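# Four arms sort stickered items into matching containers

## Task

Put every item into the container whose color is the same as the color of the sticker on that item.

## Robot and tools

Robots: four identical i2rt Big YAM arms named arm1, arm2, arm3 and arm4. Each has six revolute joints, a two-finger parallel gripper and a wrist camera that sits above the hand and looks toward the fingertips. The hand reaches roughly 1.0 m from the joint1 axis. The arms act independently and do not wait for one another. Fixed room cameras: cam_room_a1, cam_room_a2, cam_room_b1, cam_room_b2. Wrist cameras: arm1_cam_wrist to arm4_cam_wrist.

Frame: one shared scene frame, metres, origin on the floor, +z up. Calibrated feet (base_link), each facing along its own +x: arm1 (-0.644, +1.377, +0.914) quat_wxyz (+0.682, +0.007, +0.004, +0.731); arm2 (-0.655, -0.555, +0.928) (+0.747, +0.002, +0.000, -0.665); arm3 (+0.651, -1.332, +0.868) (+0.663, -0.004, -0.006, -0.748); arm4 (+0.648, +0.477, +0.879) (+0.687, +0.001, +0.003, +0.727). The hand point lies between the finger pads, about 1 cm short of the tips. The fingers extend along the hand's +z axis and close along its y axis. Printed hand poses can be off, more so at long reach.

move: keys arm1, arm2, arm3, arm4 and cameras. Each arm key holds that arm's own object; an arm left out keeps whatever it was last told. Inside an arm object:
- joints: a dict of absolute targets by name. joint1_rad -2.879 to 2.879 (base yaw, positive counter-clockwise seen from above, 0 points along the foot's +x); joint2_rad 0 to 3.141 (shoulder, 0 = upper arm back and roughly level, increasing lifts it up and forward); joint3_rad 0 to 3.019 (elbow, 0 = folded); joint4_rad -1.692 to 1.57 (hand pitch, positive tilts fingers up); joint5_rad -1.57 to 1.57 (sideways swing, positive to the arm's right); joint6_rad -2.094 to 2.094 (roll, positive clockwise viewed from behind). gripper_m 0 to 0.093 is the fingertip gap in metres.
- target: a list of 7 numbers [x, y, z, qw, qx, qy, qz], an absolute hand pose in the scene frame (metres, unit quaternion). The hand moves in a straight line from its current hand_target toward it. When target is given, joints may contain only gripper_m.
- speed: top path speed, 0.002 to 0.5 m/s, default 0.25; rotation capped at twice that value in rad/s. Only valid together with target.
- min_time_s: 0.1 to 8 s, the shortest duration for that arm's joint motions; it never shortens a slower motion.
All motions start together. Hand paths in one call finish together, paced by the slowest, and last 0.5 to 10 s; a call never exceeds 15 s. The controller limits each step to 100 mm and 20 degrees from the measured hand, so expect the hand to land a centimetre or more off and to swing wide between postures. Paths ignore obstacles and other arms. cameras: a list of names or ["all"]; [] for none; omitted gives none during an action, all for an empty move. An empty move prints full state, scene number and images. Unknown keys make the call invalid; out-of-range values get it refused, and a refusal cancels the remaining move, wait and finished_scene calls of that reply.

wait: seconds 0 to 10, optional cameras; nothing new is commanded. zoom_image: camera plus region [x0, y0, x1, y1] in pixels from the top-left, at most 504 by 504, only for a camera in the latest images. read_manual: returns licence text only. finished_scene: scene number 1 to 3; it ends the scene for good, so only call it when every item sits in its matching container and stays there. After ending scene 1, make no further call in that reply.

Reading results: the pictures line gives the image order; images can lag the state slightly. The move line lists each arm sent a motion with done or its worst status. joint_status and hand_status words: off_target (stopped short, may still push), time_out (arm kept targets near where it stood and may keep pushing; on_its_own names unfinished joints), not_followed (a safety check withheld the targets; 'joint command not followed' or 'pose unreachable'), limit_stop_at_motor_heat (resend the target). on_its_own shows uncommanded behaviour; its 'held at' values are targets, not readings. Arms under 'as last shown' were not commanded and show 'not commanded'. Joint velocities are in rad/s (gripper m/s); 'within noise' means at rest. Joint torques (N m, arm joints only) include gravity and offsets; numbers 3 and 4 wrap at ±28. When gripping a rigid part, gripper_m reads up to 0.005 m below its width (sometimes up to 0.002 m above); closed on nothing it reads 0.000 to 0.003. Command about 0.005 m under the contact reading for a full grip, deeper for small, round or soft items; open well above the reading to release. MOTOR HOT warns of heating; OVER-TEMPERATURE FAULT means that arm went limp for 30 to 60 s or more.

Avoid: pushing objects off the work area or to the floor; dropping parts from height or releasing them while moving; hard impacts on fixed or heavy things; any hard contact between two arms, including one gripper closing on another's fingers (the clearance check does not stop fingers, housings or wrist cameras from meeting); and long pushes into unreachable poses or held stretched loads, which overheat motors. A touching arm keeps pushing, so send stuck joints their reported position to relieve it. Loose objects may occasionally get bumped by outside disturbances.

Each tool is called after ">>>" as name([rows], argument=value, ...), one row to a line, values as JSON.

## Session

>>> move()

Scene clock: 0.00 s.
Joint torques (N m): no reading
Motor temperatures (°C): arm1=[22 24 25 23 21 21 21] | arm2=[24 24 24 22 22 20 23] | arm3=[24 24 23 24 24 23 23] | arm4=[23 21 22 22 25 21 24]
Heat: arm1: hottest joint3_rad 25 °C; arm2: hottest joint1_rad 24 °C; arm3: hottest joint1_rad 24 °C; arm4: hottest joint5_rad 25 °C.
Joint velocities: within noise
arm1.joint_positions: joint1_rad=-0.126 joint2_rad=+0.650 joint3_rad=+1.429 joint4_rad=-1.488 joint5_rad=-0.026 joint6_rad=-0.127 gripper_m=+0.09396
arm1.joint_status: not commanded
arm1.hand: x=-0.6270 y=+1.5972 z=+1.4351 quat_wxyz=(-0.310, +0.665, -0.618, -0.282) (m; scene frame)
arm1.hand_target: x=-0.6269 y=+1.5953 z=+1.4482 quat_wxyz=(-0.321, +0.661, -0.613, -0.291) (m; scene frame)
arm1.hand_status: not commanded
arm2.joint_positions: joint1_rad=-0.045 joint2_rad=+0.645 joint3_rad=+1.565 joint4_rad=-1.137 joint5_rad=+0.166 joint6_rad=-0.774 gripper_m=+0.09396
arm2.joint_status: not commanded
arm2.hand: x=-0.6689 y=-0.7907 z=+1.5906 quat_wxyz=(-0.204, -0.325, -0.709, +0.592) (m; scene frame)
arm2.hand_target: x=-0.6692 y=-0.7857 z=+1.5994 quat_wxyz=(-0.208, -0.323, -0.702, +0.599) (m; scene frame)
arm2.hand_status: not commanded
arm3.joint_positions: joint1_rad=+0.075 joint2_rad=+0.603 joint3_rad=+1.391 joint4_rad=-1.324 joint5_rad=-0.185 joint6_rad=-0.597 gripper_m=+0.09396
arm3.joint_status: not commanded
arm3.hand: x=+0.6714 y=-1.5539 z=+1.4174 quat_wxyz=(-0.295, -0.381, -0.775, +0.409) (m; scene frame)
arm3.hand_target: x=+0.6715 y=-1.5515 z=+1.4286 quat_wxyz=(-0.300, -0.376, -0.770, +0.420) (m; scene frame)
arm3.hand_status: not commanded
arm4.joint_positions: joint1_rad=+0.109 joint2_rad=+0.632 joint3_rad=+1.440 joint4_rad=-1.502 joint5_rad=+0.178 joint6_rad=-0.775 gripper_m=+0.09396
arm4.joint_status: not commanded
arm4.hand: x=+0.6469 y=+0.6902 z=+1.4068 quat_wxyz=(-0.410, +0.846, -0.316, -0.125) (m; scene frame)
arm4.hand_target: x=+0.6473 y=+0.6879 z=+1.4162 quat_wxyz=(-0.419, +0.841, -0.316, -0.131) (m; scene frame)
arm4.hand_status: not commanded
pictures: arm1_cam_wrist, arm2_cam_wrist, arm3_cam_wrist, arm4_cam_wrist, cam_room_a1, cam_room_a2, cam_room_b1, cam_room_b2
Images, in order (width x height): arm1_cam_wrist 672x504, arm2_cam_wrist 672x504, arm3_cam_wrist 672x504, arm4_cam_wrist 672x504, cam_room_a1 672x504, cam_room_a2 672x504, cam_room_b1 672x504, cam_room_b2 672x504.

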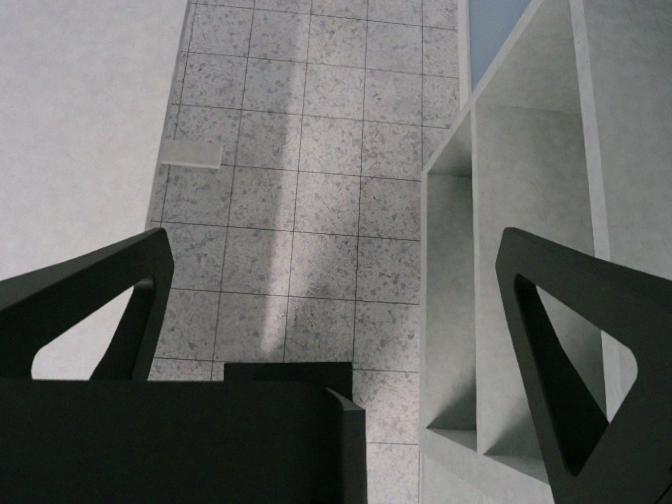

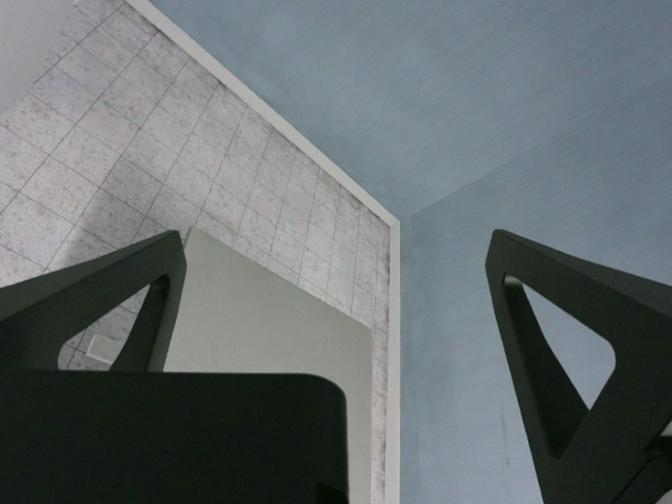

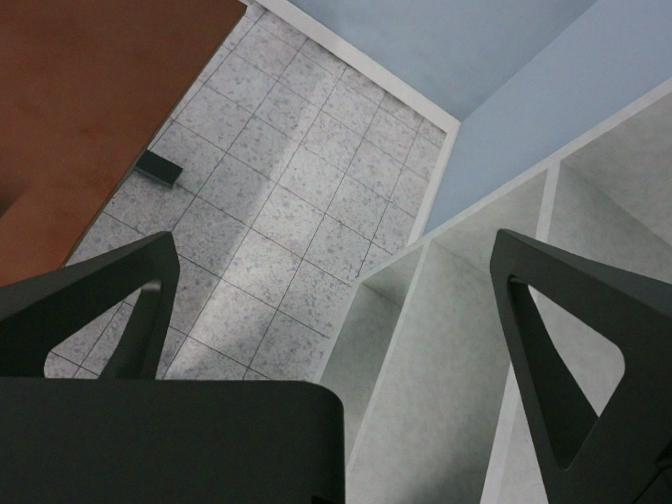

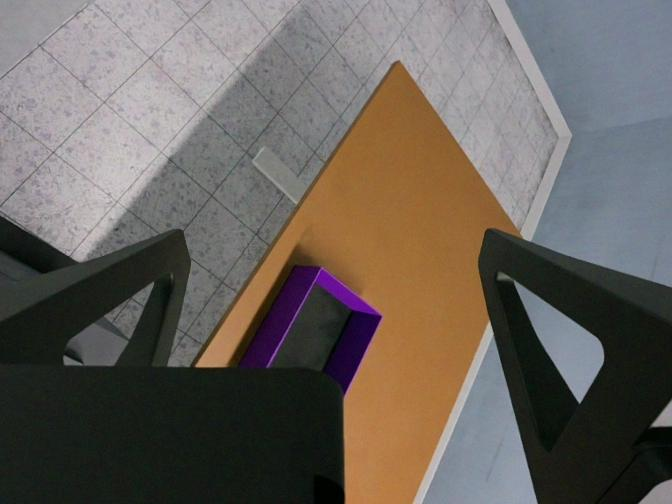

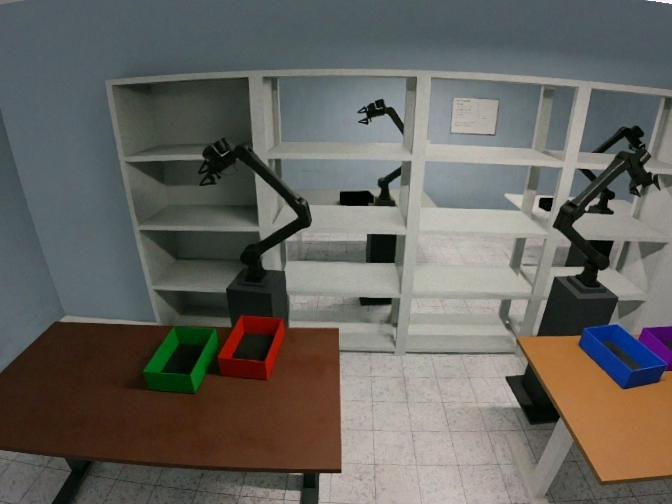

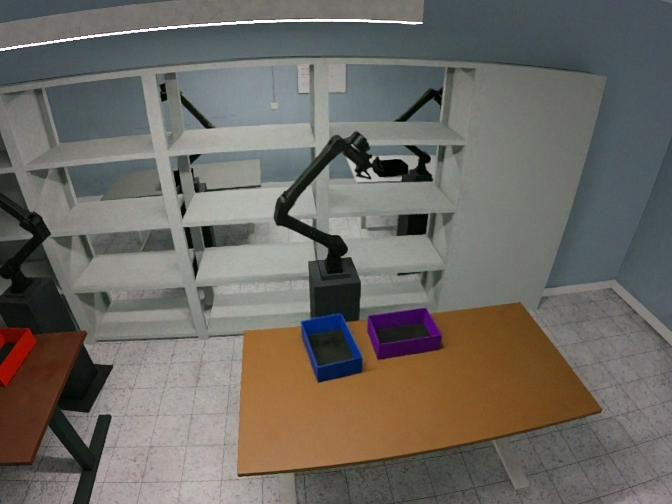

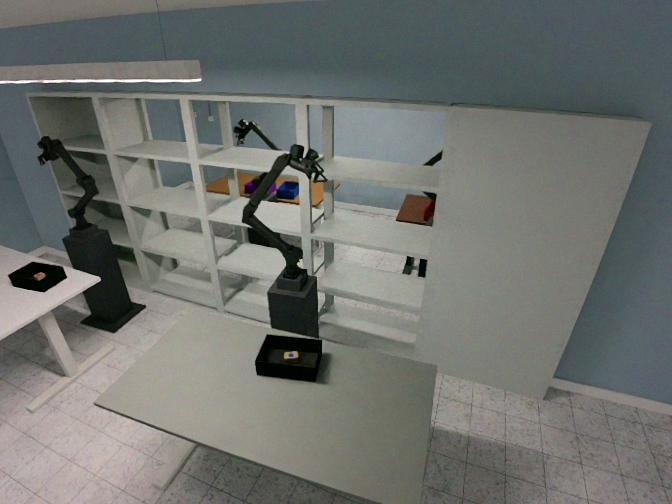

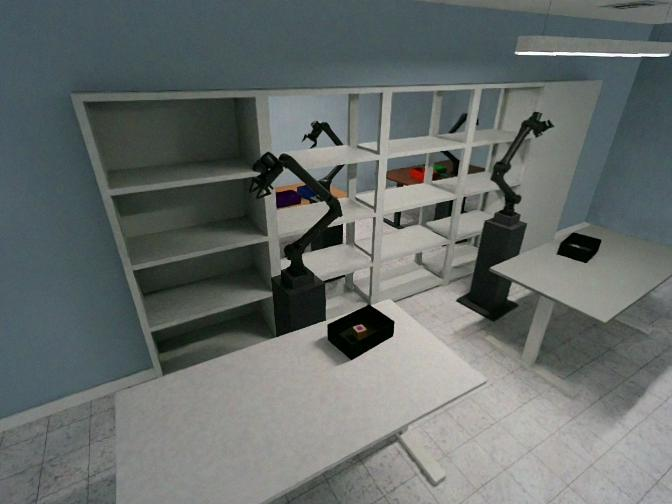

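>>> zoom_image(camera="cam_room_b1", region=[230, 300, 350, 400])

>>> zoom_image(camera="cam_room_b2", region=[310, 290, 410, 370])

>>> zoom_image(camera="cam_room_b2", region=[60, 70, 400, 400])

>>> zoom_image(camera="cam_room_b1", region=[20, 80, 460, 380])

>>> zoom_image(camera="cam_room_a1", region=[100, 60, 460, 400])

>>> zoom_image(camera="cam_room_a2", region=[0, 50, 480, 400])

Scaled by 4.200.

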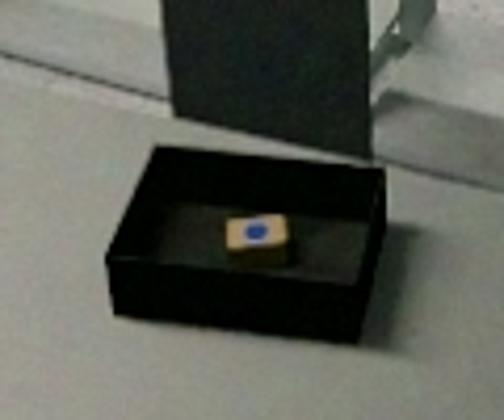

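Scaled by 5.040.

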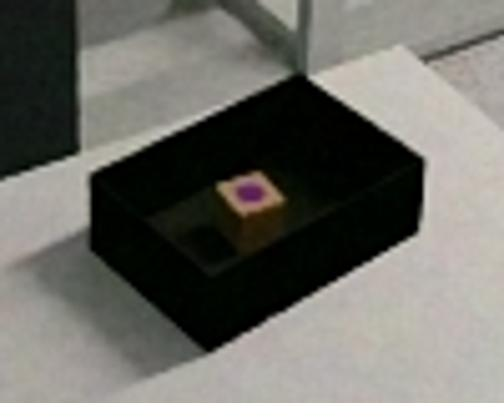

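Scaled by 1.482.

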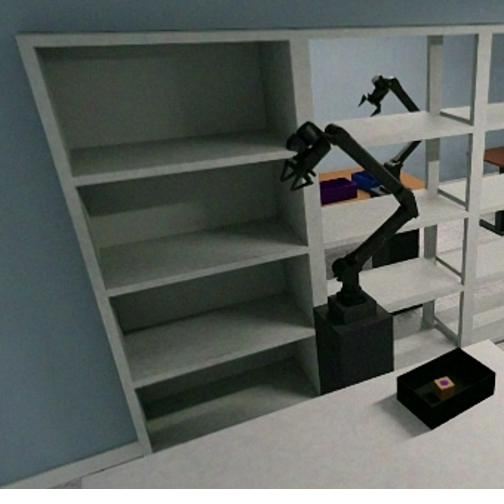

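Scaled by 1.145.

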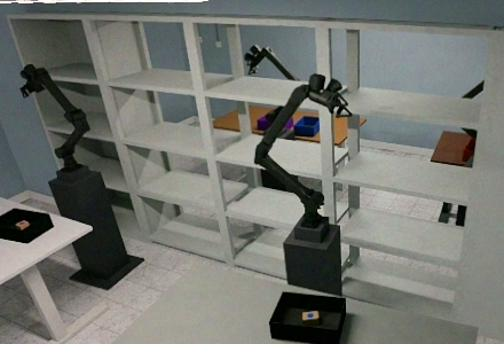

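Scaled by 1.400.

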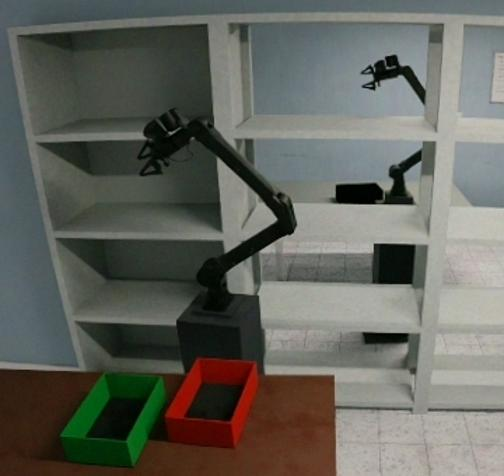

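Scaled by 1.050.

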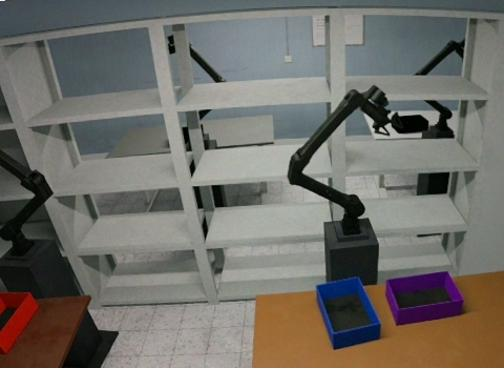

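>>> move(arm1={"joints":{"joint1_rad":1.8,"joint2_rad":1.3,"joint3_rad":1.5,"joint4_rad":-1.6,"joint5_rad":0,"joint6_rad":0},"min_time_s":3}, arm2={"joints":{"joint1_rad":-1.7,"joint2_rad":1.3,"joint3_rad":1.5,"joint4_rad":-1.6,"joint5_rad":0,"joint6_rad":0},"min_time_s":3}, arm4={"joints":{"joint1_rad":-1.6,"joint2_rad":1.3,"joint3_rad":1.5,"joint4_rad":-1.6,"joint5_rad":0,"joint6_rad":0},"min_time_s":3}, arm3={"joints":{"joint5_rad":0,"joint6_rad":0,"joint1_rad":1.6},"min_time_s":3}, cameras=["all"])

Scene clock: 68.60 s.
Joint torques (N m): arm1=[-1.96 -7.3 16.12 0.27 0.07 0.12] | arm2=[1.08 -10.29 10.24 0.64 -0.17 0.22] | arm3=[1.96 2.02 9.31 1.87 0.14 0.05] | arm4=[1.03 -9.99 12.29 -0.14 -0.01 0.21]
Motor temperatures (°C): arm1=[22 24 32 23 21 21 21] | arm2=[24 24 28 23 22 20 23] | arm3=[24 24 28 24 24 23 23] | arm4=[23 22 26 22 25 21 24]
Heat: arm1: hottest joint3_rad 32 °C; arm2: hottest joint3_rad 28 °C; arm3: hottest joint3_rad 28 °C; arm4: hottest joint3_rad 26 °C.
move: arm1 done; arm2 done; arm3 done; arm4 done
Joint velocities: within noise
arm1.joint_positions: joint1_rad=+1.804 joint2_rad=+1.297 joint3_rad=+1.438 joint4_rad=-1.589 joint5_rad=-0.002 joint6_rad=-0.008 gripper_m=+0.09398
arm1.joint_status: all done
arm1.hand: x=-1.0144 y=+1.2596 z=+1.2405 quat_wxyz=(+0.007, +0.986, +0.154, -0.068) (m; scene frame)
arm1.hand_target: x=-1.0232 y=+1.2586 z=+1.2648 quat_wxyz=(+0.010, +0.985, +0.148, -0.092) (m; scene frame)
arm1.hand_status: not commanded
arm2.joint_positions: joint1_rad=-1.706 joint2_rad=+1.287 joint3_rad=+1.511 joint4_rad=-1.588 joint5_rad=+0.003 joint6_rad=-0.015 gripper_m=+0.09396
arm2.joint_status: all done
arm2.hand: x=-1.0602 y=-0.5480 z=+1.2827 quat_wxyz=(+0.005, -0.995, +0.002, +0.103) (m; scene frame)
arm2.hand_target: x=-1.0581 y=-0.5509 z=+1.2724 quat_wxyz=(+0.002, -0.996, +0.006, +0.084) (m; scene frame)
arm2.hand_status: not commanded
arm3.joint_positions: joint1_rad=+1.590 joint2_rad=+0.603 joint3_rad=+1.391 joint4_rad=-1.324 joint5_rad=-0.003 joint6_rad=-0.008 gripper_m=+0.09396
arm3.joint_status: all done
arm3.hand: x=+0.8803 y=-1.3476 z=+1.4133 quat_wxyz=(-0.495, -0.037, -0.868, +0.032) (m; scene frame)
arm3.hand_target: x=+0.8782 y=-1.3454 z=+1.4246 quat_wxyz=(-0.506, -0.036, -0.861, +0.029) (m; scene frame)
arm3.hand_status: not commanded
arm4.joint_positions: joint1_rad=-1.605 joint2_rad=+1.288 joint3_rad=+1.447 joint4_rad=-1.589 joint5_rad=+0.003 joint6_rad=-0.014 gripper_m=+0.09397
arm4.joint_status: all done
arm4.hand: x=+1.0427 y=+0.4861 z=+1.2054 quat_wxyz=(-0.068, +0.018, -0.998, +0.003) (m; scene frame)
arm4.hand_target: x=+1.0517 y=+0.4891 z=+1.2223 quat_wxyz=(-0.083, +0.014, -0.996, +0.000) (m; scene frame)
arm4.hand_status: not commanded
pictures: arm1_cam_wrist, arm2_cam_wrist, arm3_cam_wrist, arm4_cam_wrist, cam_room_a1, cam_room_a2, cam_room_b1, cam_room_b2
Images, in order (width x height): arm1_cam_wrist 672x504, arm2_cam_wrist 672x504, arm3_cam_wrist 672x504, arm4_cam_wrist 672x504, cam_room_a1 672x504, cam_room_a2 672x504, cam_room_b1 672x504, cam_room_b2 672x504.

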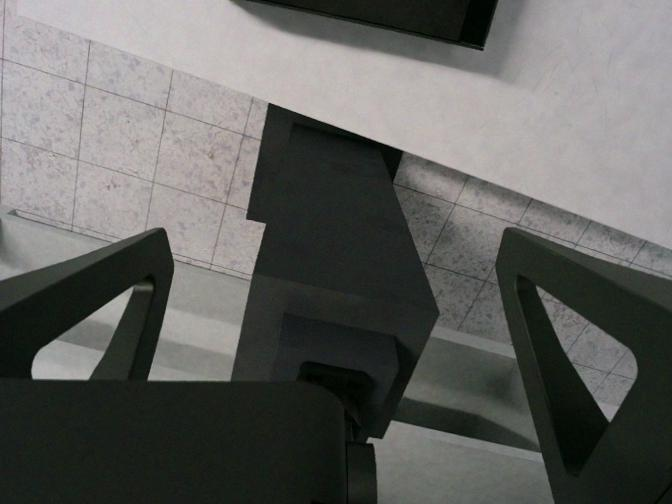

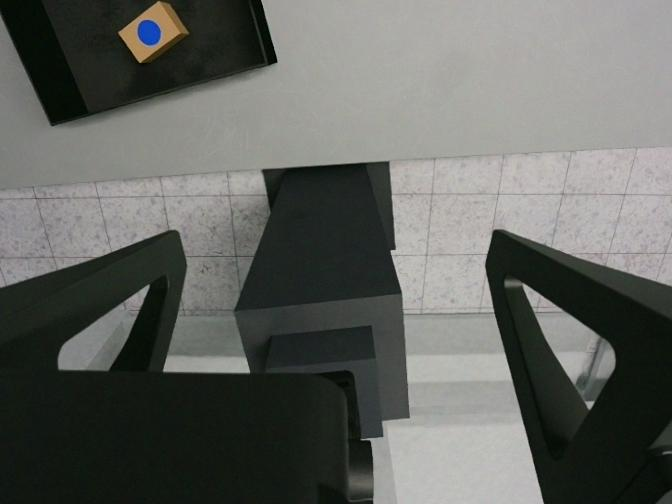

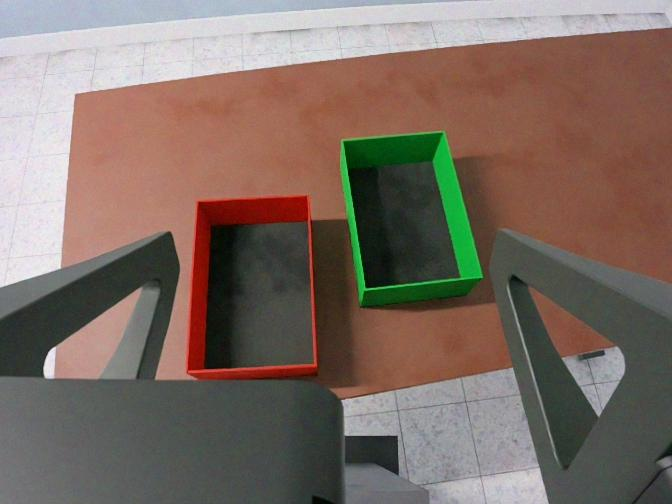

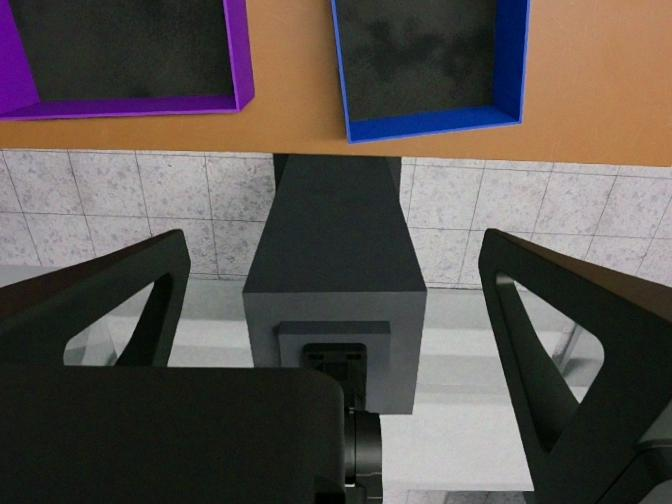

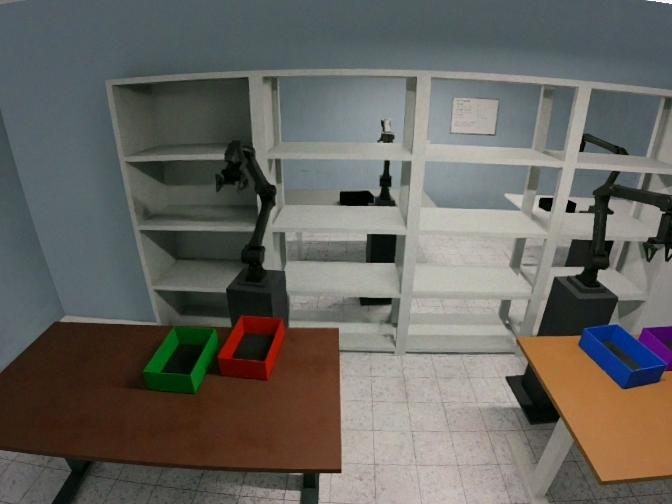

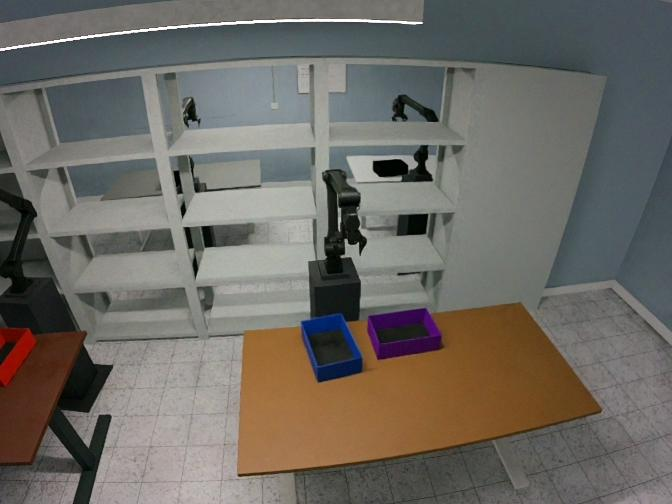

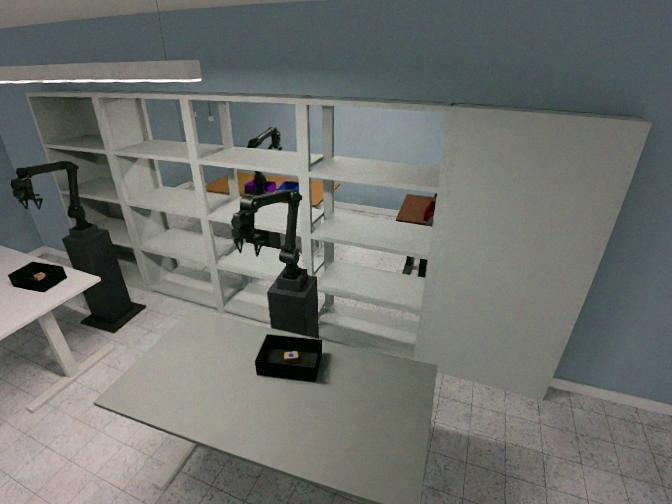

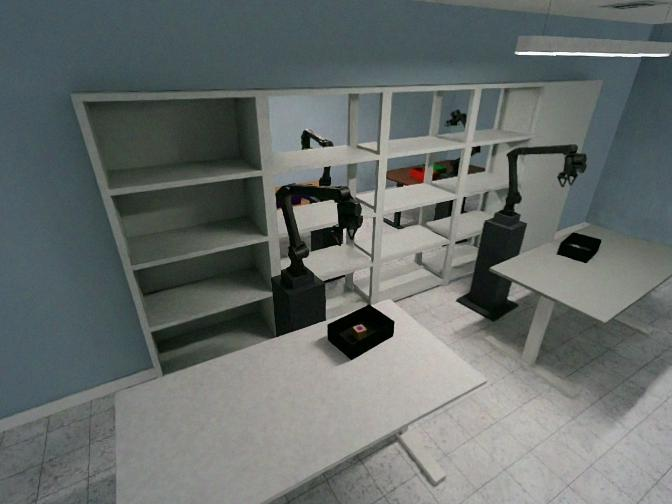

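>>> move(arm1={"joints":{"joint4_rad":-1.0},"min_time_s":1.5}, arm2={"joints":{"joint1_rad":-1.4,"joint4_rad":-1.0},"min_time_s":1.5}, arm4={"joints":{"joint4_rad":-1.0},"min_time_s":1.5}, cameras=["arm1_cam_wrist","arm2_cam_wrist","arm4_cam_wrist"])

Scene clock: 96.67 s.
Joint torques (N m): arm1=[-1.85 -7.82 17.05 2.37 0.08 0.15] | arm2=[0.91 -11.46 11.18 2.93 -0.11 0.2] | arm3=[1.85 2.02 9.28 1.84 0.14 0.02] | arm4=[1.03 -10.99 13.09 1.69 -0.02 0.16]
Motor temperatures (°C): arm1=[22 25 33 23 21 21 21] | arm2=[24 25 29 22 22 20 23] | arm3=[24 24 29 24 24 23 23] | arm4=[23 22 34 22 24 21 24]
Heat: arm1: hottest joint3_rad 33 °C; arm2: hottest joint3_rad 29 °C; arm3: hottest joint3_rad 29 °C; arm4: hottest joint3_rad 34 °C.
move: arm1 done; arm2 done; arm4 done
Joint velocities: within noise
arm1.joint_positions: joint1_rad=+1.804 joint2_rad=+1.297 joint3_rad=+1.438 joint4_rad=-1.021 joint5_rad=-0.002 joint6_rad=-0.008 gripper_m=+0.09398
arm1.joint_status: all done
arm1.hand: x=-1.1354 y=+1.2215 z=+1.2972 quat_wxyz=(+0.048, +0.927, +0.146, -0.342) (m; scene frame)
arm1.hand_target: x=-1.1470 y=+1.2201 z=+1.3330 quat_wxyz=(+0.054, +0.914, +0.139, -0.379) (m; scene frame)
arm1.hand_status: not commanded
arm2.joint_positions: joint1_rad=-1.402 joint2_rad=+1.287 joint3_rad=+1.511 joint4_rad=-1.018 joint5_rad=+0.002 joint6_rad=-0.014 gripper_m=+0.09396
arm2.joint_status: all done
arm2.hand: x=-1.1621 y=-0.7043 z=+1.3477 quat_wxyz=(-0.049, -0.916, -0.138, +0.374) (m; scene frame)
arm2.hand_target: x=-1.1672 y=-0.7075 z=+1.3381 quat_wxyz=(-0.052, -0.918, -0.133, +0.371) (m; scene frame)
arm2.hand_status: not commanded
arm3: as last shown
arm4.joint_positions: joint1_rad=-1.605 joint2_rad=+1.288 joint3_rad=+1.447 joint4_rad=-1.017 joint5_rad=+0.003 joint6_rad=-0.014 gripper_m=+0.09397
arm4.joint_status: all done
arm4.hand: x=+1.1704 y=+0.4891 z=+1.2626 quat_wxyz=(-0.347, +0.017, -0.938, +0.002) (m; scene frame)
arm4.hand_target: x=+1.1827 y=+0.4929 z=+1.2881 quat_wxyz=(-0.374, +0.013, -0.927, -0.004) (m; scene frame)
arm4.hand_status: not commanded
pictures: arm1_cam_wrist, arm2_cam_wrist, arm4_cam_wrist
Images, in order (width x height): arm1_cam_wrist 672x504, arm2_cam_wrist 672x504, arm4_cam_wrist 672x504.

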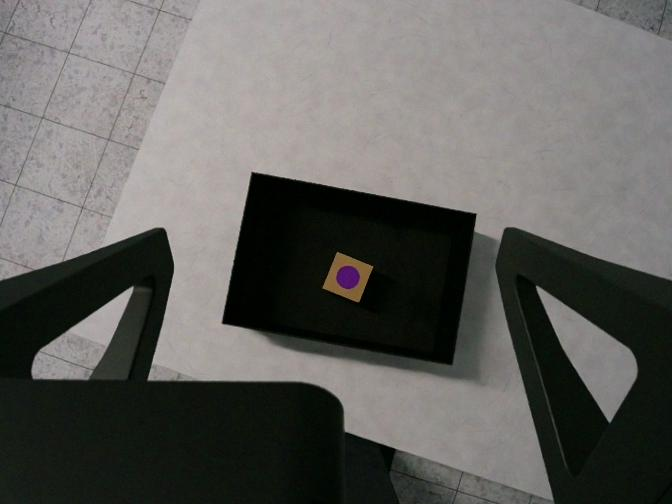

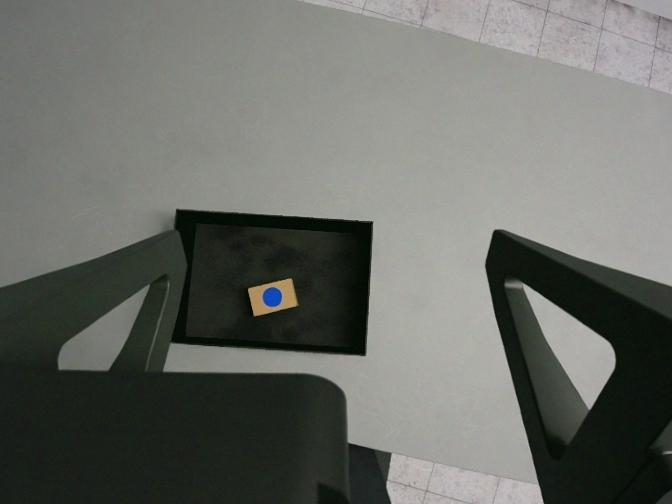

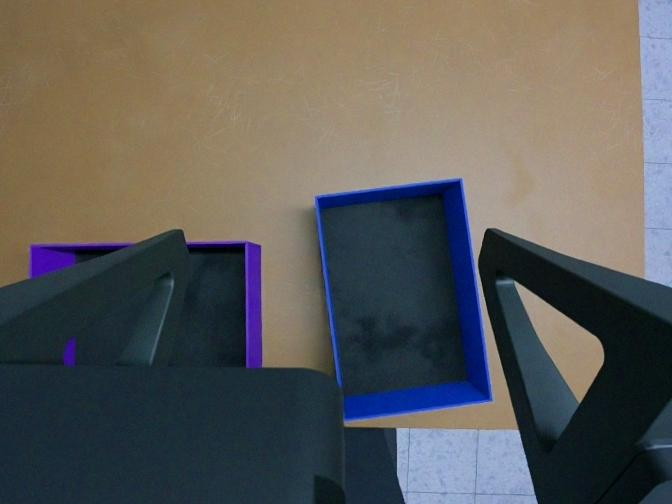

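>>> move(arm1={"target":[-1.0846,1.253,1.05,0,0.99,0.141,0],"speed":0.3}, arm2={"target":[-1.0965,-0.7735,1.05,0,0.974,0.226,0],"speed":0.3}, arm4={"joints":{"joint1_rad":1.0,"joint2_rad":0.65,"joint3_rad":1.43,"joint4_rad":-0.68},"min_time_s":3}, cameras=["arm1_cam_wrist","arm2_cam_wrist","arm4_cam_wrist"])

Scene clock: 141.47 s.
Joint torques (N m): arm1=[-3.19 -12.28 10.55 0.21 0.02 0] | arm2=[1.03 -16.26 9.94 0.31 -0.15 0.21] | arm3=[2.08 2.08 9.31 1.87 0.13 0.04] | arm4=[1.26 1.03 7.01 1.92 0.07 0.18]
Motor temperatures (°C): arm1=[22 25 36 24 21 21 21] | arm2=[24 25 31 23 22 20 23] | arm3=[24 24 29 24 24 23 23] | arm4=[23 22 40 22 24 21 24]
Heat: arm1: hottest joint3_rad 36 °C; arm2: hottest joint3_rad 31 °C; arm3: hottest joint3_rad 29 °C; arm4: hottest joint3_rad 40 °C.
move: arm1 done; arm2 done; arm4 done
Joint velocities: within noise
arm1.joint_positions: joint1_rad=+1.784 joint2_rad=+1.614 joint3_rad=+1.255 joint4_rad=-1.230 joint5_rad=-0.006 joint6_rad=-0.008 gripper_m=+0.09398
arm1.joint_status: not commanded
arm1.hand: x=-1.0823 y=+1.2486 z=+1.0441 quat_wxyz=(-0.001, +0.990, +0.144, +0.002) (m; scene frame)
arm1.hand_target: x=-1.0846 y=+1.2530 z=+1.0499 quat_wxyz=(+0.000, +0.990, +0.141, +0.000) (m; scene frame)
arm1.hand_status: done (0.008 m and 0.5 deg from the pose sent, 0.254 m and 40.4 deg at the start)
arm2.joint_positions: joint1_rad=-1.233 joint2_rad=+1.670 joint3_rad=+1.347 joint4_rad=-1.215 joint5_rad=+0.001 joint6_rad=-0.011 gripper_m=+0.09396
arm2.joint_status: not commanded
arm2.hand: x=-1.1024 y=-0.7734 z=+1.0583 quat_wxyz=(-0.002, -0.973, -0.231, +0.015) (m; scene frame)
arm2.hand_target: x=-1.0965 y=-0.7734 z=+1.0502 quat_wxyz=(+0.000, -0.974, -0.226, +0.000) (m; scene frame)
arm2.hand_status: done (0.010 m and 1.8 deg from the pose sent, 0.313 m and 45.2 deg at the start)
arm3: as last shown
arm4.joint_positions: joint1_rad=+0.995 joint2_rad=+0.650 joint3_rad=+1.435 joint4_rad=-0.697 joint5_rad=+0.001 joint6_rad=-0.012 gripper_m=+0.09398
arm4.joint_status: all done
arm4.hand: x=+0.4095 y=+0.6186 z=+1.5855 quat_wxyz=(-0.192, +0.652, -0.171, -0.713) (m; scene frame)
arm4.hand_target: x=+0.4076 y=+0.6180 z=+1.5869 quat_wxyz=(-0.187, +0.647, -0.172, -0.718) (m; scene frame)
arm4.hand_status: not commanded
pictures: arm1_cam_wrist, arm2_cam_wrist, arm4_cam_wrist
Images, in order (width x height): arm1_cam_wrist 672x504, arm2_cam_wrist 672x504, arm4_cam_wrist 672x504.

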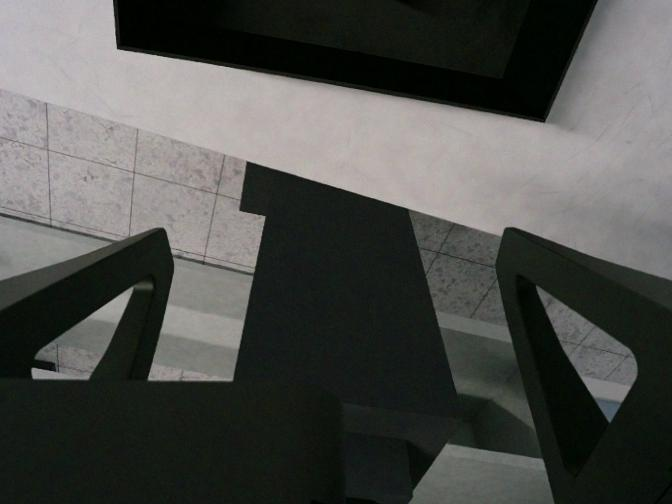

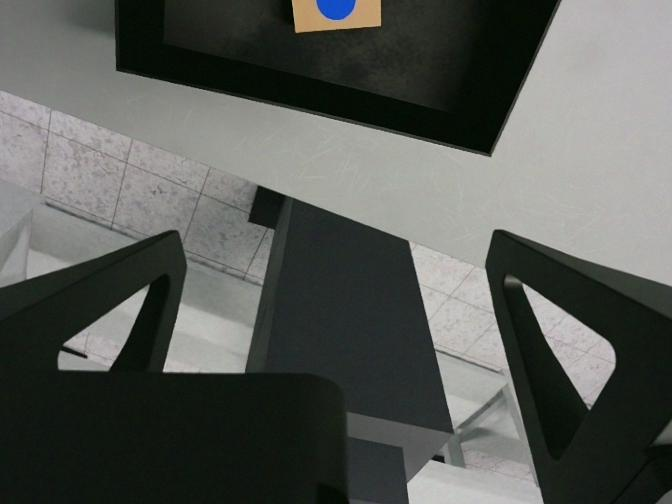

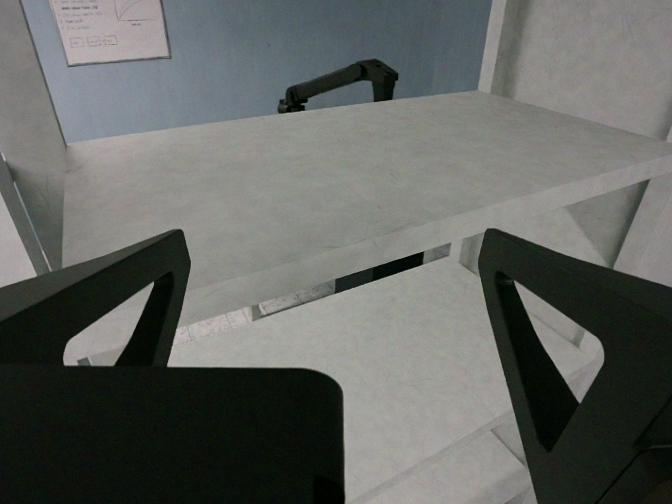

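>>> zoom_image(camera="arm4_cam_wrist", region=[0, 60, 336, 340])

>>> zoom_image(camera="arm4_cam_wrist", region=[336, 60, 672, 340])

Scaled by 1.500.

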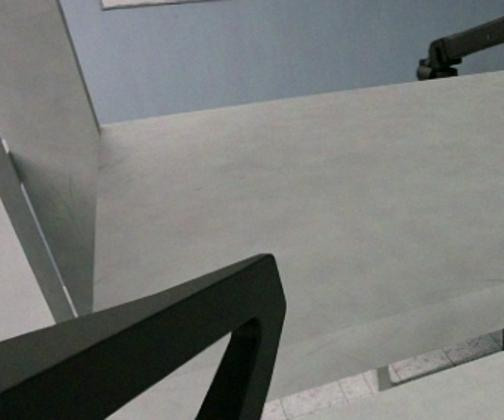

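Scaled by 1.500.

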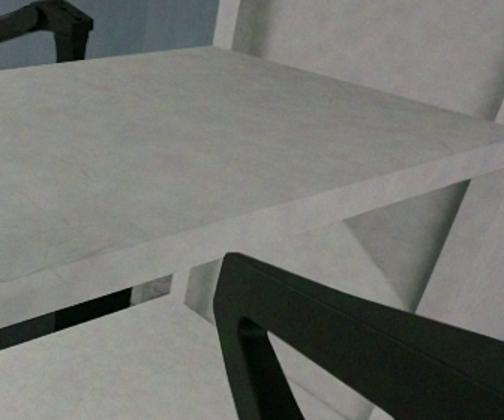

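>>> move(arm1={"target":[-1.1225,1.2438,0.92,-0.0045,0.9657,-0.0169,-0.2588],"speed":0.25}, arm2={"target":[-1.134,-0.793,0.92,0.0659,0.9341,0.2459,-0.2503],"speed":0.25}, arm4={"joints":{"joint4_rad":-1.1},"min_time_s":1.5}, cameras=["arm1_cam_wrist","arm2_cam_wrist","arm4_cam_wrist"])

Scene clock: 238.17 s.
Joint torques (N m): arm1=[-0.91 -9.64 8.2 1.94 0.23 0.12] | arm2=[0.5 -14.33 7.99 2.51 -0.19 -0.08] | arm3=[2.02 1.96 9.32 1.85 0.14 0.04] | arm4=[1.14 1.08 7.05 1.05 0.03 0.18]
Motor temperatures (°C): arm1=[22 26 34 23 21 21 21] | arm2=[24 26 31 22 22 20 23] | arm3=[24 24 30 24 24 23 23] | arm4=[23 22 30 22 24 21 24]
Heat: arm1: hottest joint3_rad 34 °C; arm2: hottest joint3_rad 31 °C; arm3: hottest joint3_rad 30 °C; arm4: hottest joint3_rad 30 °C.
move: arm1 done; arm2 off_target; arm4 done
Joint velocities: within noise
arm1.joint_positions: joint1_rad=+1.826 joint2_rad=+1.666 joint3_rad=+0.829 joint4_rad=-0.273 joint5_rad=+0.172 joint6_rad=+0.318 gripper_m=+0.09398
arm1.joint_status: not commanded
arm1.hand: x=-1.1182 y=+1.2498 z=+0.9186 quat_wxyz=(-0.009, +0.968, -0.016, -0.250) (m; scene frame)
arm1.hand_target: x=-1.1223 y=+1.2438 z=+0.9201 quat_wxyz=(-0.004, +0.966, -0.017, -0.259) (m; scene frame)
arm1.hand_status: done (0.007 m and 1.1 deg from the pose sent, 0.131 m and 35.4 deg at the start)
arm2.joint_positions: joint1_rad=-1.233 joint2_rad=+1.722 joint3_rad=+0.917 joint4_rad=-0.226 joint5_rad=-0.030 joint6_rad=-0.040 gripper_m=+0.09396
arm2.joint_status: not commanded
arm2.hand: x=-1.1364 y=-0.7959 z=+0.9331 quat_wxyz=(-0.068, -0.934, -0.240, +0.257) (m; scene frame)
arm2.hand_target: x=-1.1338 y=-0.7929 z=+0.9204 quat_wxyz=(-0.066, -0.934, -0.246, +0.250) (m; scene frame)
arm2.hand_status: off_target (0.014 m and 1.0 deg from the pose sent, 0.143 m and 28.4 deg at the start)
arm3: as last shown
arm4.joint_positions: joint1_rad=+0.995 joint2_rad=+0.650 joint3_rad=+1.435 joint4_rad=-1.088 joint5_rad=+0.001 joint6_rad=-0.012 gripper_m=+0.09398
arm4.joint_status: all done
arm4.hand: x=+0.4181 y=+0.6131 z=+1.4897 quat_wxyz=(-0.154, +0.779, -0.204, -0.573) (m; scene frame)
arm4.hand_target: x=+0.4171 y=+0.6120 z=+1.4840 quat_wxyz=(-0.147, +0.783, -0.208, -0.567) (m; scene frame)
arm4.hand_status: not commanded
pictures: arm1_cam_wrist, arm2_cam_wrist, arm4_cam_wrist
Images, in order (width x height): arm1_cam_wrist 672x504, arm2_cam_wrist 672x504, arm4_cam_wrist 672x504.

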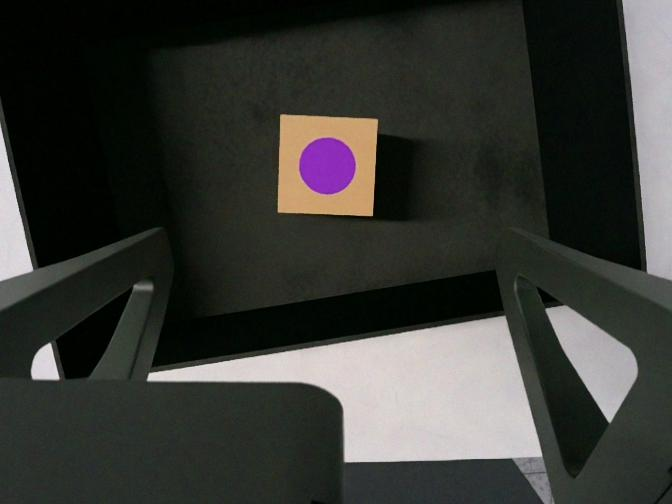

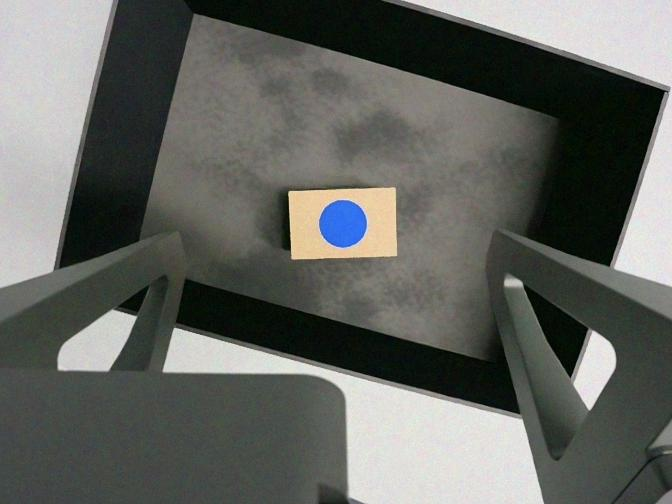

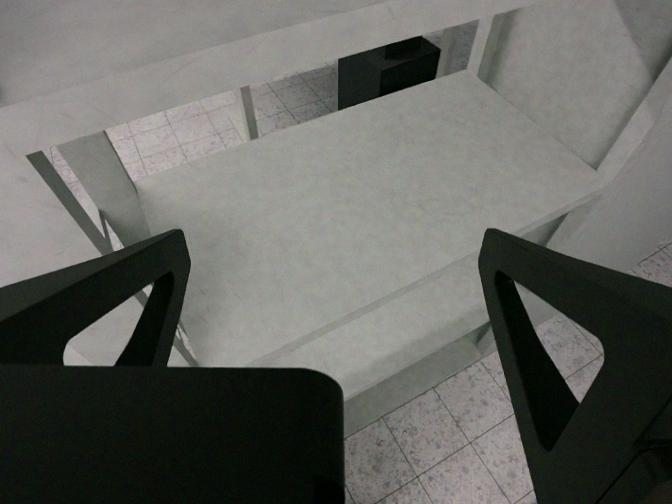

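>>> move(arm1={"target":[-1.1565,1.240,0.85,-0.0048,0.9907,-0.0363,-0.1304],"speed":0.2}, arm2={"target":[-1.141,-0.7925,0.84,0.0349,0.9553,0.2649,-0.1257],"speed":0.2}, cameras=["arm1_cam_wrist","arm2_cam_wrist"])

Scene clock: 275.43 s.
Joint torques (N m): arm1=[-2.73 -13.16 10.69 0.24 0.06 0.08] | arm2=[0.21 -16.15 10.77 0.73 0.11 -0.08] | arm3=[1.9 1.96 9.31 1.88 0.14 0.04] | arm4=[1.08 1.38 6.94 0.99 0.04 0.15]
Motor temperatures (°C): arm1=[22 26 33 23 21 21 21] | arm2=[24 26 30 22 22 20 23] | arm3=[24 24 30 24 24 23 23] | arm4=[23 22 30 22 24 21 24]
Heat: arm1: hottest joint3_rad 33 °C; arm2: hottest joint3_rad 30 °C; arm3: hottest joint3_rad 30 °C; arm4: hottest joint3_rad 30 °C.
move: arm1 off_target; arm2 off_target
Joint velocities: within noise
arm1.joint_positions: joint1_rad=+1.802 joint2_rad=+1.936 joint3_rad=+1.045 joint4_rad=-0.469 joint5_rad=+0.087 joint6_rad=+0.347 gripper_m=+0.09398
arm1.joint_status: not commanded
arm1.hand: x=-1.1390 y=+1.2413 z=+0.8426 quat_wxyz=(-0.009, +0.992, -0.028, -0.121) (m; scene frame)
arm1.hand_target: x=-1.1561 y=+1.2402 z=+0.8504 quat_wxyz=(-0.005, +0.991, -0.036, -0.131) (m; scene frame)
arm1.hand_status: off_target (0.019 m and 1.5 deg from the pose sent, 0.079 m and 14.2 deg at the start)
arm2.joint_positions: joint1_rad=-1.233 joint2_rad=+1.955 joint3_rad=+1.052 joint4_rad=-0.402 joint5_rad=-0.030 joint6_rad=-0.076 gripper_m=+0.09396
arm2.joint_status: not commanded
arm2.hand: x=-1.1277 y=-0.7913 z=+0.8435 quat_wxyz=(-0.038, -0.956, -0.262, +0.126) (m; scene frame)
arm2.hand_target: x=-1.1406 y=-0.7923 z=+0.8402 quat_wxyz=(-0.035, -0.955, -0.265, +0.126) (m; scene frame)
arm2.hand_status: off_target (0.014 m and 0.5 deg from the pose sent, 0.093 m and 15.9 deg at the start)
arm3, arm4: as last shown
pictures: arm1_cam_wrist, arm2_cam_wrist
Images, in order (width x height): arm1_cam_wrist 672x504, arm2_cam_wrist 672x504.

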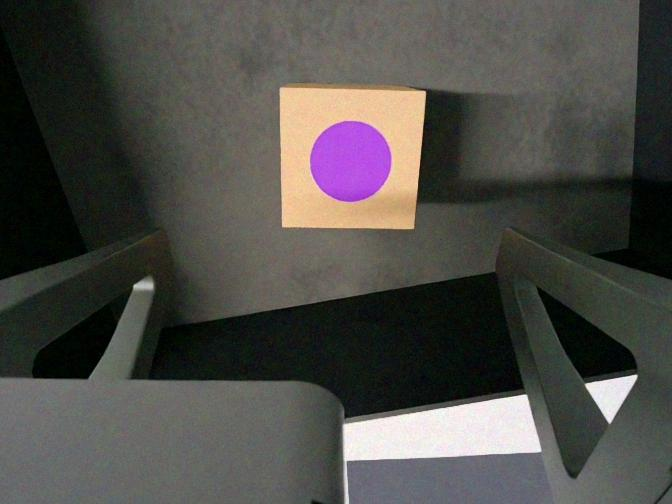

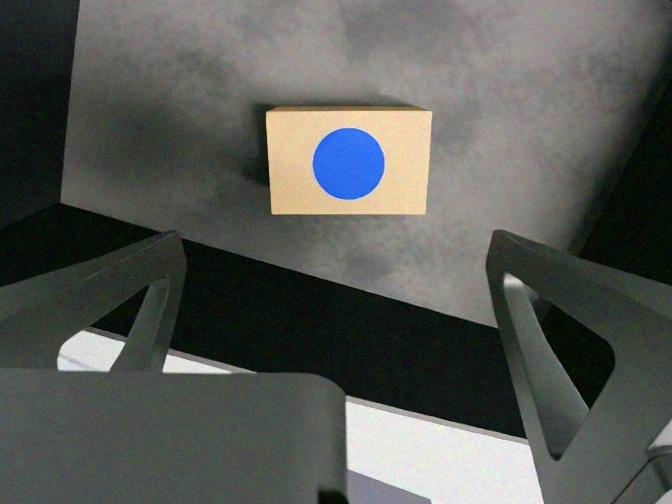

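>>> move(arm1={"target":[-1.165,1.2476,0.80,-0.0048,0.9907,-0.0363,-0.1304],"speed":0.12}, arm2={"target":[-1.153,-0.792,0.792,0.0349,0.9553,0.2649,-0.1257],"speed":0.12}, cameras=["arm1_cam_wrist","arm2_cam_wrist"])

Scene clock: 292.00 s.
Joint torques (N m): arm1=[-2.67 -13.63 9.48 1.35 0.02 -0.07] | arm2=[0.09 -17.26 9.77 1.83 0 -0.07] | arm3=[1.9 2.02 9.32 1.88 0.13 0.04] | arm4=[1.2 1.38 7.12 1.09 0.02 0.19]
Motor temperatures (°C): arm1=[22 25 32 23 21 21 21] | arm2=[24 26 29 22 22 20 23] | arm3=[24 24 30 24 24 23 23] | arm4=[23 22 29 22 24 21 24]
Heat: arm1: hottest joint3_rad 32 °C; arm2: hottest joint3_rad 29 °C; arm3: hottest joint3_rad 30 °C; arm4: hottest joint3_rad 29 °C.
move: arm1 off_target; arm2 off_target
Joint velocities: within noise
arm1.joint_positions: joint1_rad=+1.783 joint2_rad=+2.055 joint3_rad=+1.057 joint4_rad=-0.391 joint5_rad=+0.084 joint6_rad=+0.344 gripper_m=+0.09398
arm1.joint_status: not commanded
arm1.hand: x=-1.1399 y=+1.2505 z=+0.7911 quat_wxyz=(-0.013, +0.994, -0.035, -0.107) (m; scene frame)
arm1.hand_target: x=-1.1642 y=+1.2479 z=+0.8009 quat_wxyz=(-0.005, +0.991, -0.036, -0.131) (m; scene frame)
arm1.hand_status: off_target (0.027 m and 2.9 deg from the pose sent, 0.050 m and 1.5 deg at the start)
arm2.joint_positions: joint1_rad=-1.243 joint2_rad=+2.080 joint3_rad=+1.090 joint4_rad=-0.345 joint5_rad=-0.030 joint6_rad=-0.087 gripper_m=+0.09396
arm2.joint_status: not commanded
arm2.hand: x=-1.1342 y=-0.7884 z=+0.7941 quat_wxyz=(-0.034, -0.958, -0.262, +0.112) (m; scene frame)
arm2.hand_target: x=-1.1525 y=-0.7916 z=+0.7926 quat_wxyz=(-0.035, -0.955, -0.265, +0.126) (m; scene frame)
arm2.hand_status: off_target (0.019 m and 1.6 deg from the pose sent, 0.057 m and 0.5 deg at the start)
arm3, arm4: as last shown
pictures: arm1_cam_wrist, arm2_cam_wrist
Images, in order (width x height): arm1_cam_wrist 672x504, arm2_cam_wrist 672x504.

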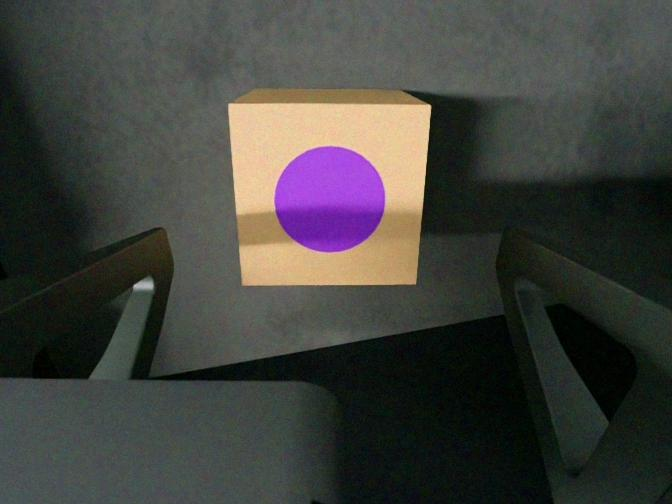

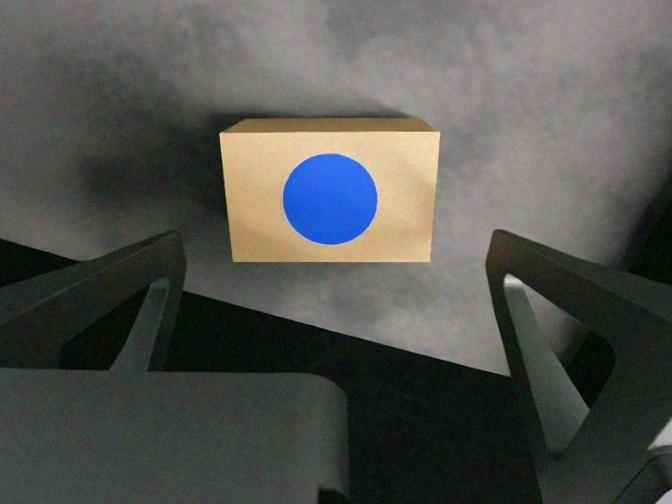

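>>> move(arm1={"target":[-1.181,1.2486,0.743,-0.0048,0.9907,-0.0363,-0.1304],"speed":0.1}, arm2={"target":[-1.162,-0.795,0.728,0.0349,0.9553,0.2649,-0.1257],"speed":0.1}, cameras=["arm1_cam_wrist","arm2_cam_wrist"])

Scene clock: 308.30 s.
Joint torques (N m): arm1=[-2.84 -14.68 8.65 1.36 0.03 -0.07] | arm2=[-0.03 -17.67 8.62 1.83 -0.14 -0.06] | arm3=[1.9 2.08 9.31 1.88 0.15 0.04] | arm4=[0.91 1.32 6.98 1.13 0.05 0.16]
Motor temperatures (°C): arm1=[22 26 32 23 21 21 21] | arm2=[24 26 31 22 22 20 23] | arm3=[24 24 30 24 24 23 23] | arm4=[23 22 29 22 24 21 24]
Heat: arm1: hottest joint3_rad 32 °C; arm2: hottest joint3_rad 31 °C; arm3: hottest joint3_rad 30 °C; arm4: hottest joint3_rad 29 °C.
move: arm1 off_target; arm2 off_target
Joint velocities: within noise
arm1.joint_positions: joint1_rad=+1.775 joint2_rad=+2.201 joint3_rad=+1.123 joint4_rad=-0.303 joint5_rad=+0.081 joint6_rad=+0.335 gripper_m=+0.09398
arm1.joint_status: not commanded
arm1.hand: x=-1.1581 y=+1.2495 z=+0.7384 quat_wxyz=(-0.011, +0.993, -0.034, -0.110) (m; scene frame)
arm1.hand_target: x=-1.1804 y=+1.2489 z=+0.7437 quat_wxyz=(-0.005, +0.991, -0.036, -0.130) (m; scene frame)
arm1.hand_status: off_target (0.023 m and 2.5 deg from the pose sent, 0.063 m and 2.9 deg at the start)
arm2.joint_positions: joint1_rad=-1.244 joint2_rad=+2.231 joint3_rad=+1.152 joint4_rad=-0.242 joint5_rad=-0.027 joint6_rad=-0.089 gripper_m=+0.09396
arm2.joint_status: not commanded
arm2.hand: x=-1.1493 y=-0.7944 z=+0.7377 quat_wxyz=(-0.034, -0.957, -0.263, +0.119) (m; scene frame)
arm2.hand_target: x=-1.1615 y=-0.7947 z=+0.7284 quat_wxyz=(-0.035, -0.955, -0.265, +0.126) (m; scene frame)
arm2.hand_status: off_target (0.016 m and 0.8 deg from the pose sent, 0.072 m and 1.6 deg at the start)
arm3, arm4: as last shown
pictures: arm1_cam_wrist, arm2_cam_wrist
Images, in order (width x height): arm1_cam_wrist 672x504, arm2_cam_wrist 672x504.

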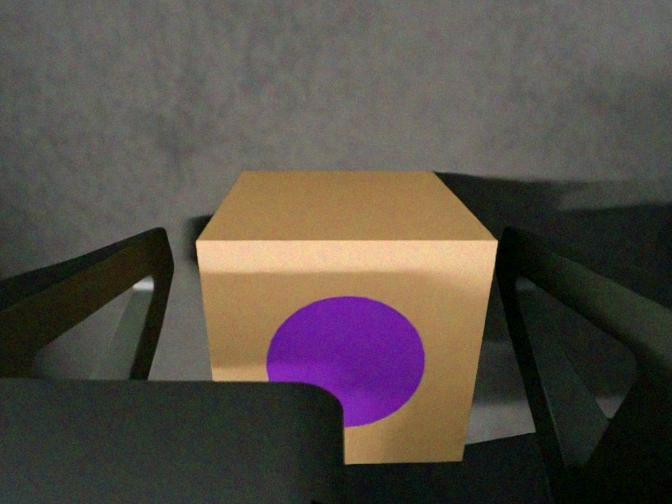

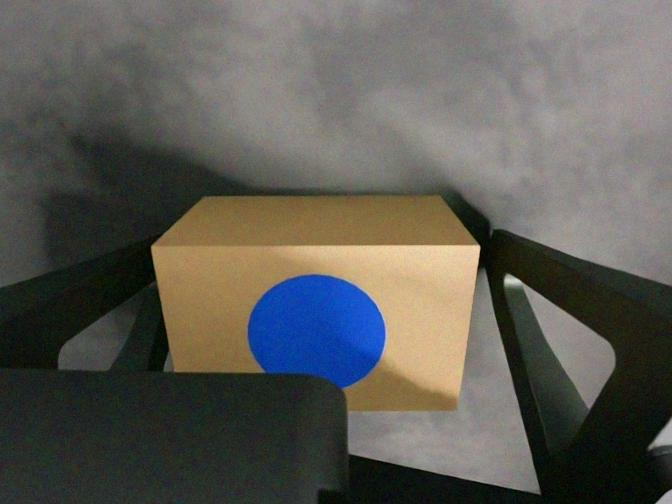

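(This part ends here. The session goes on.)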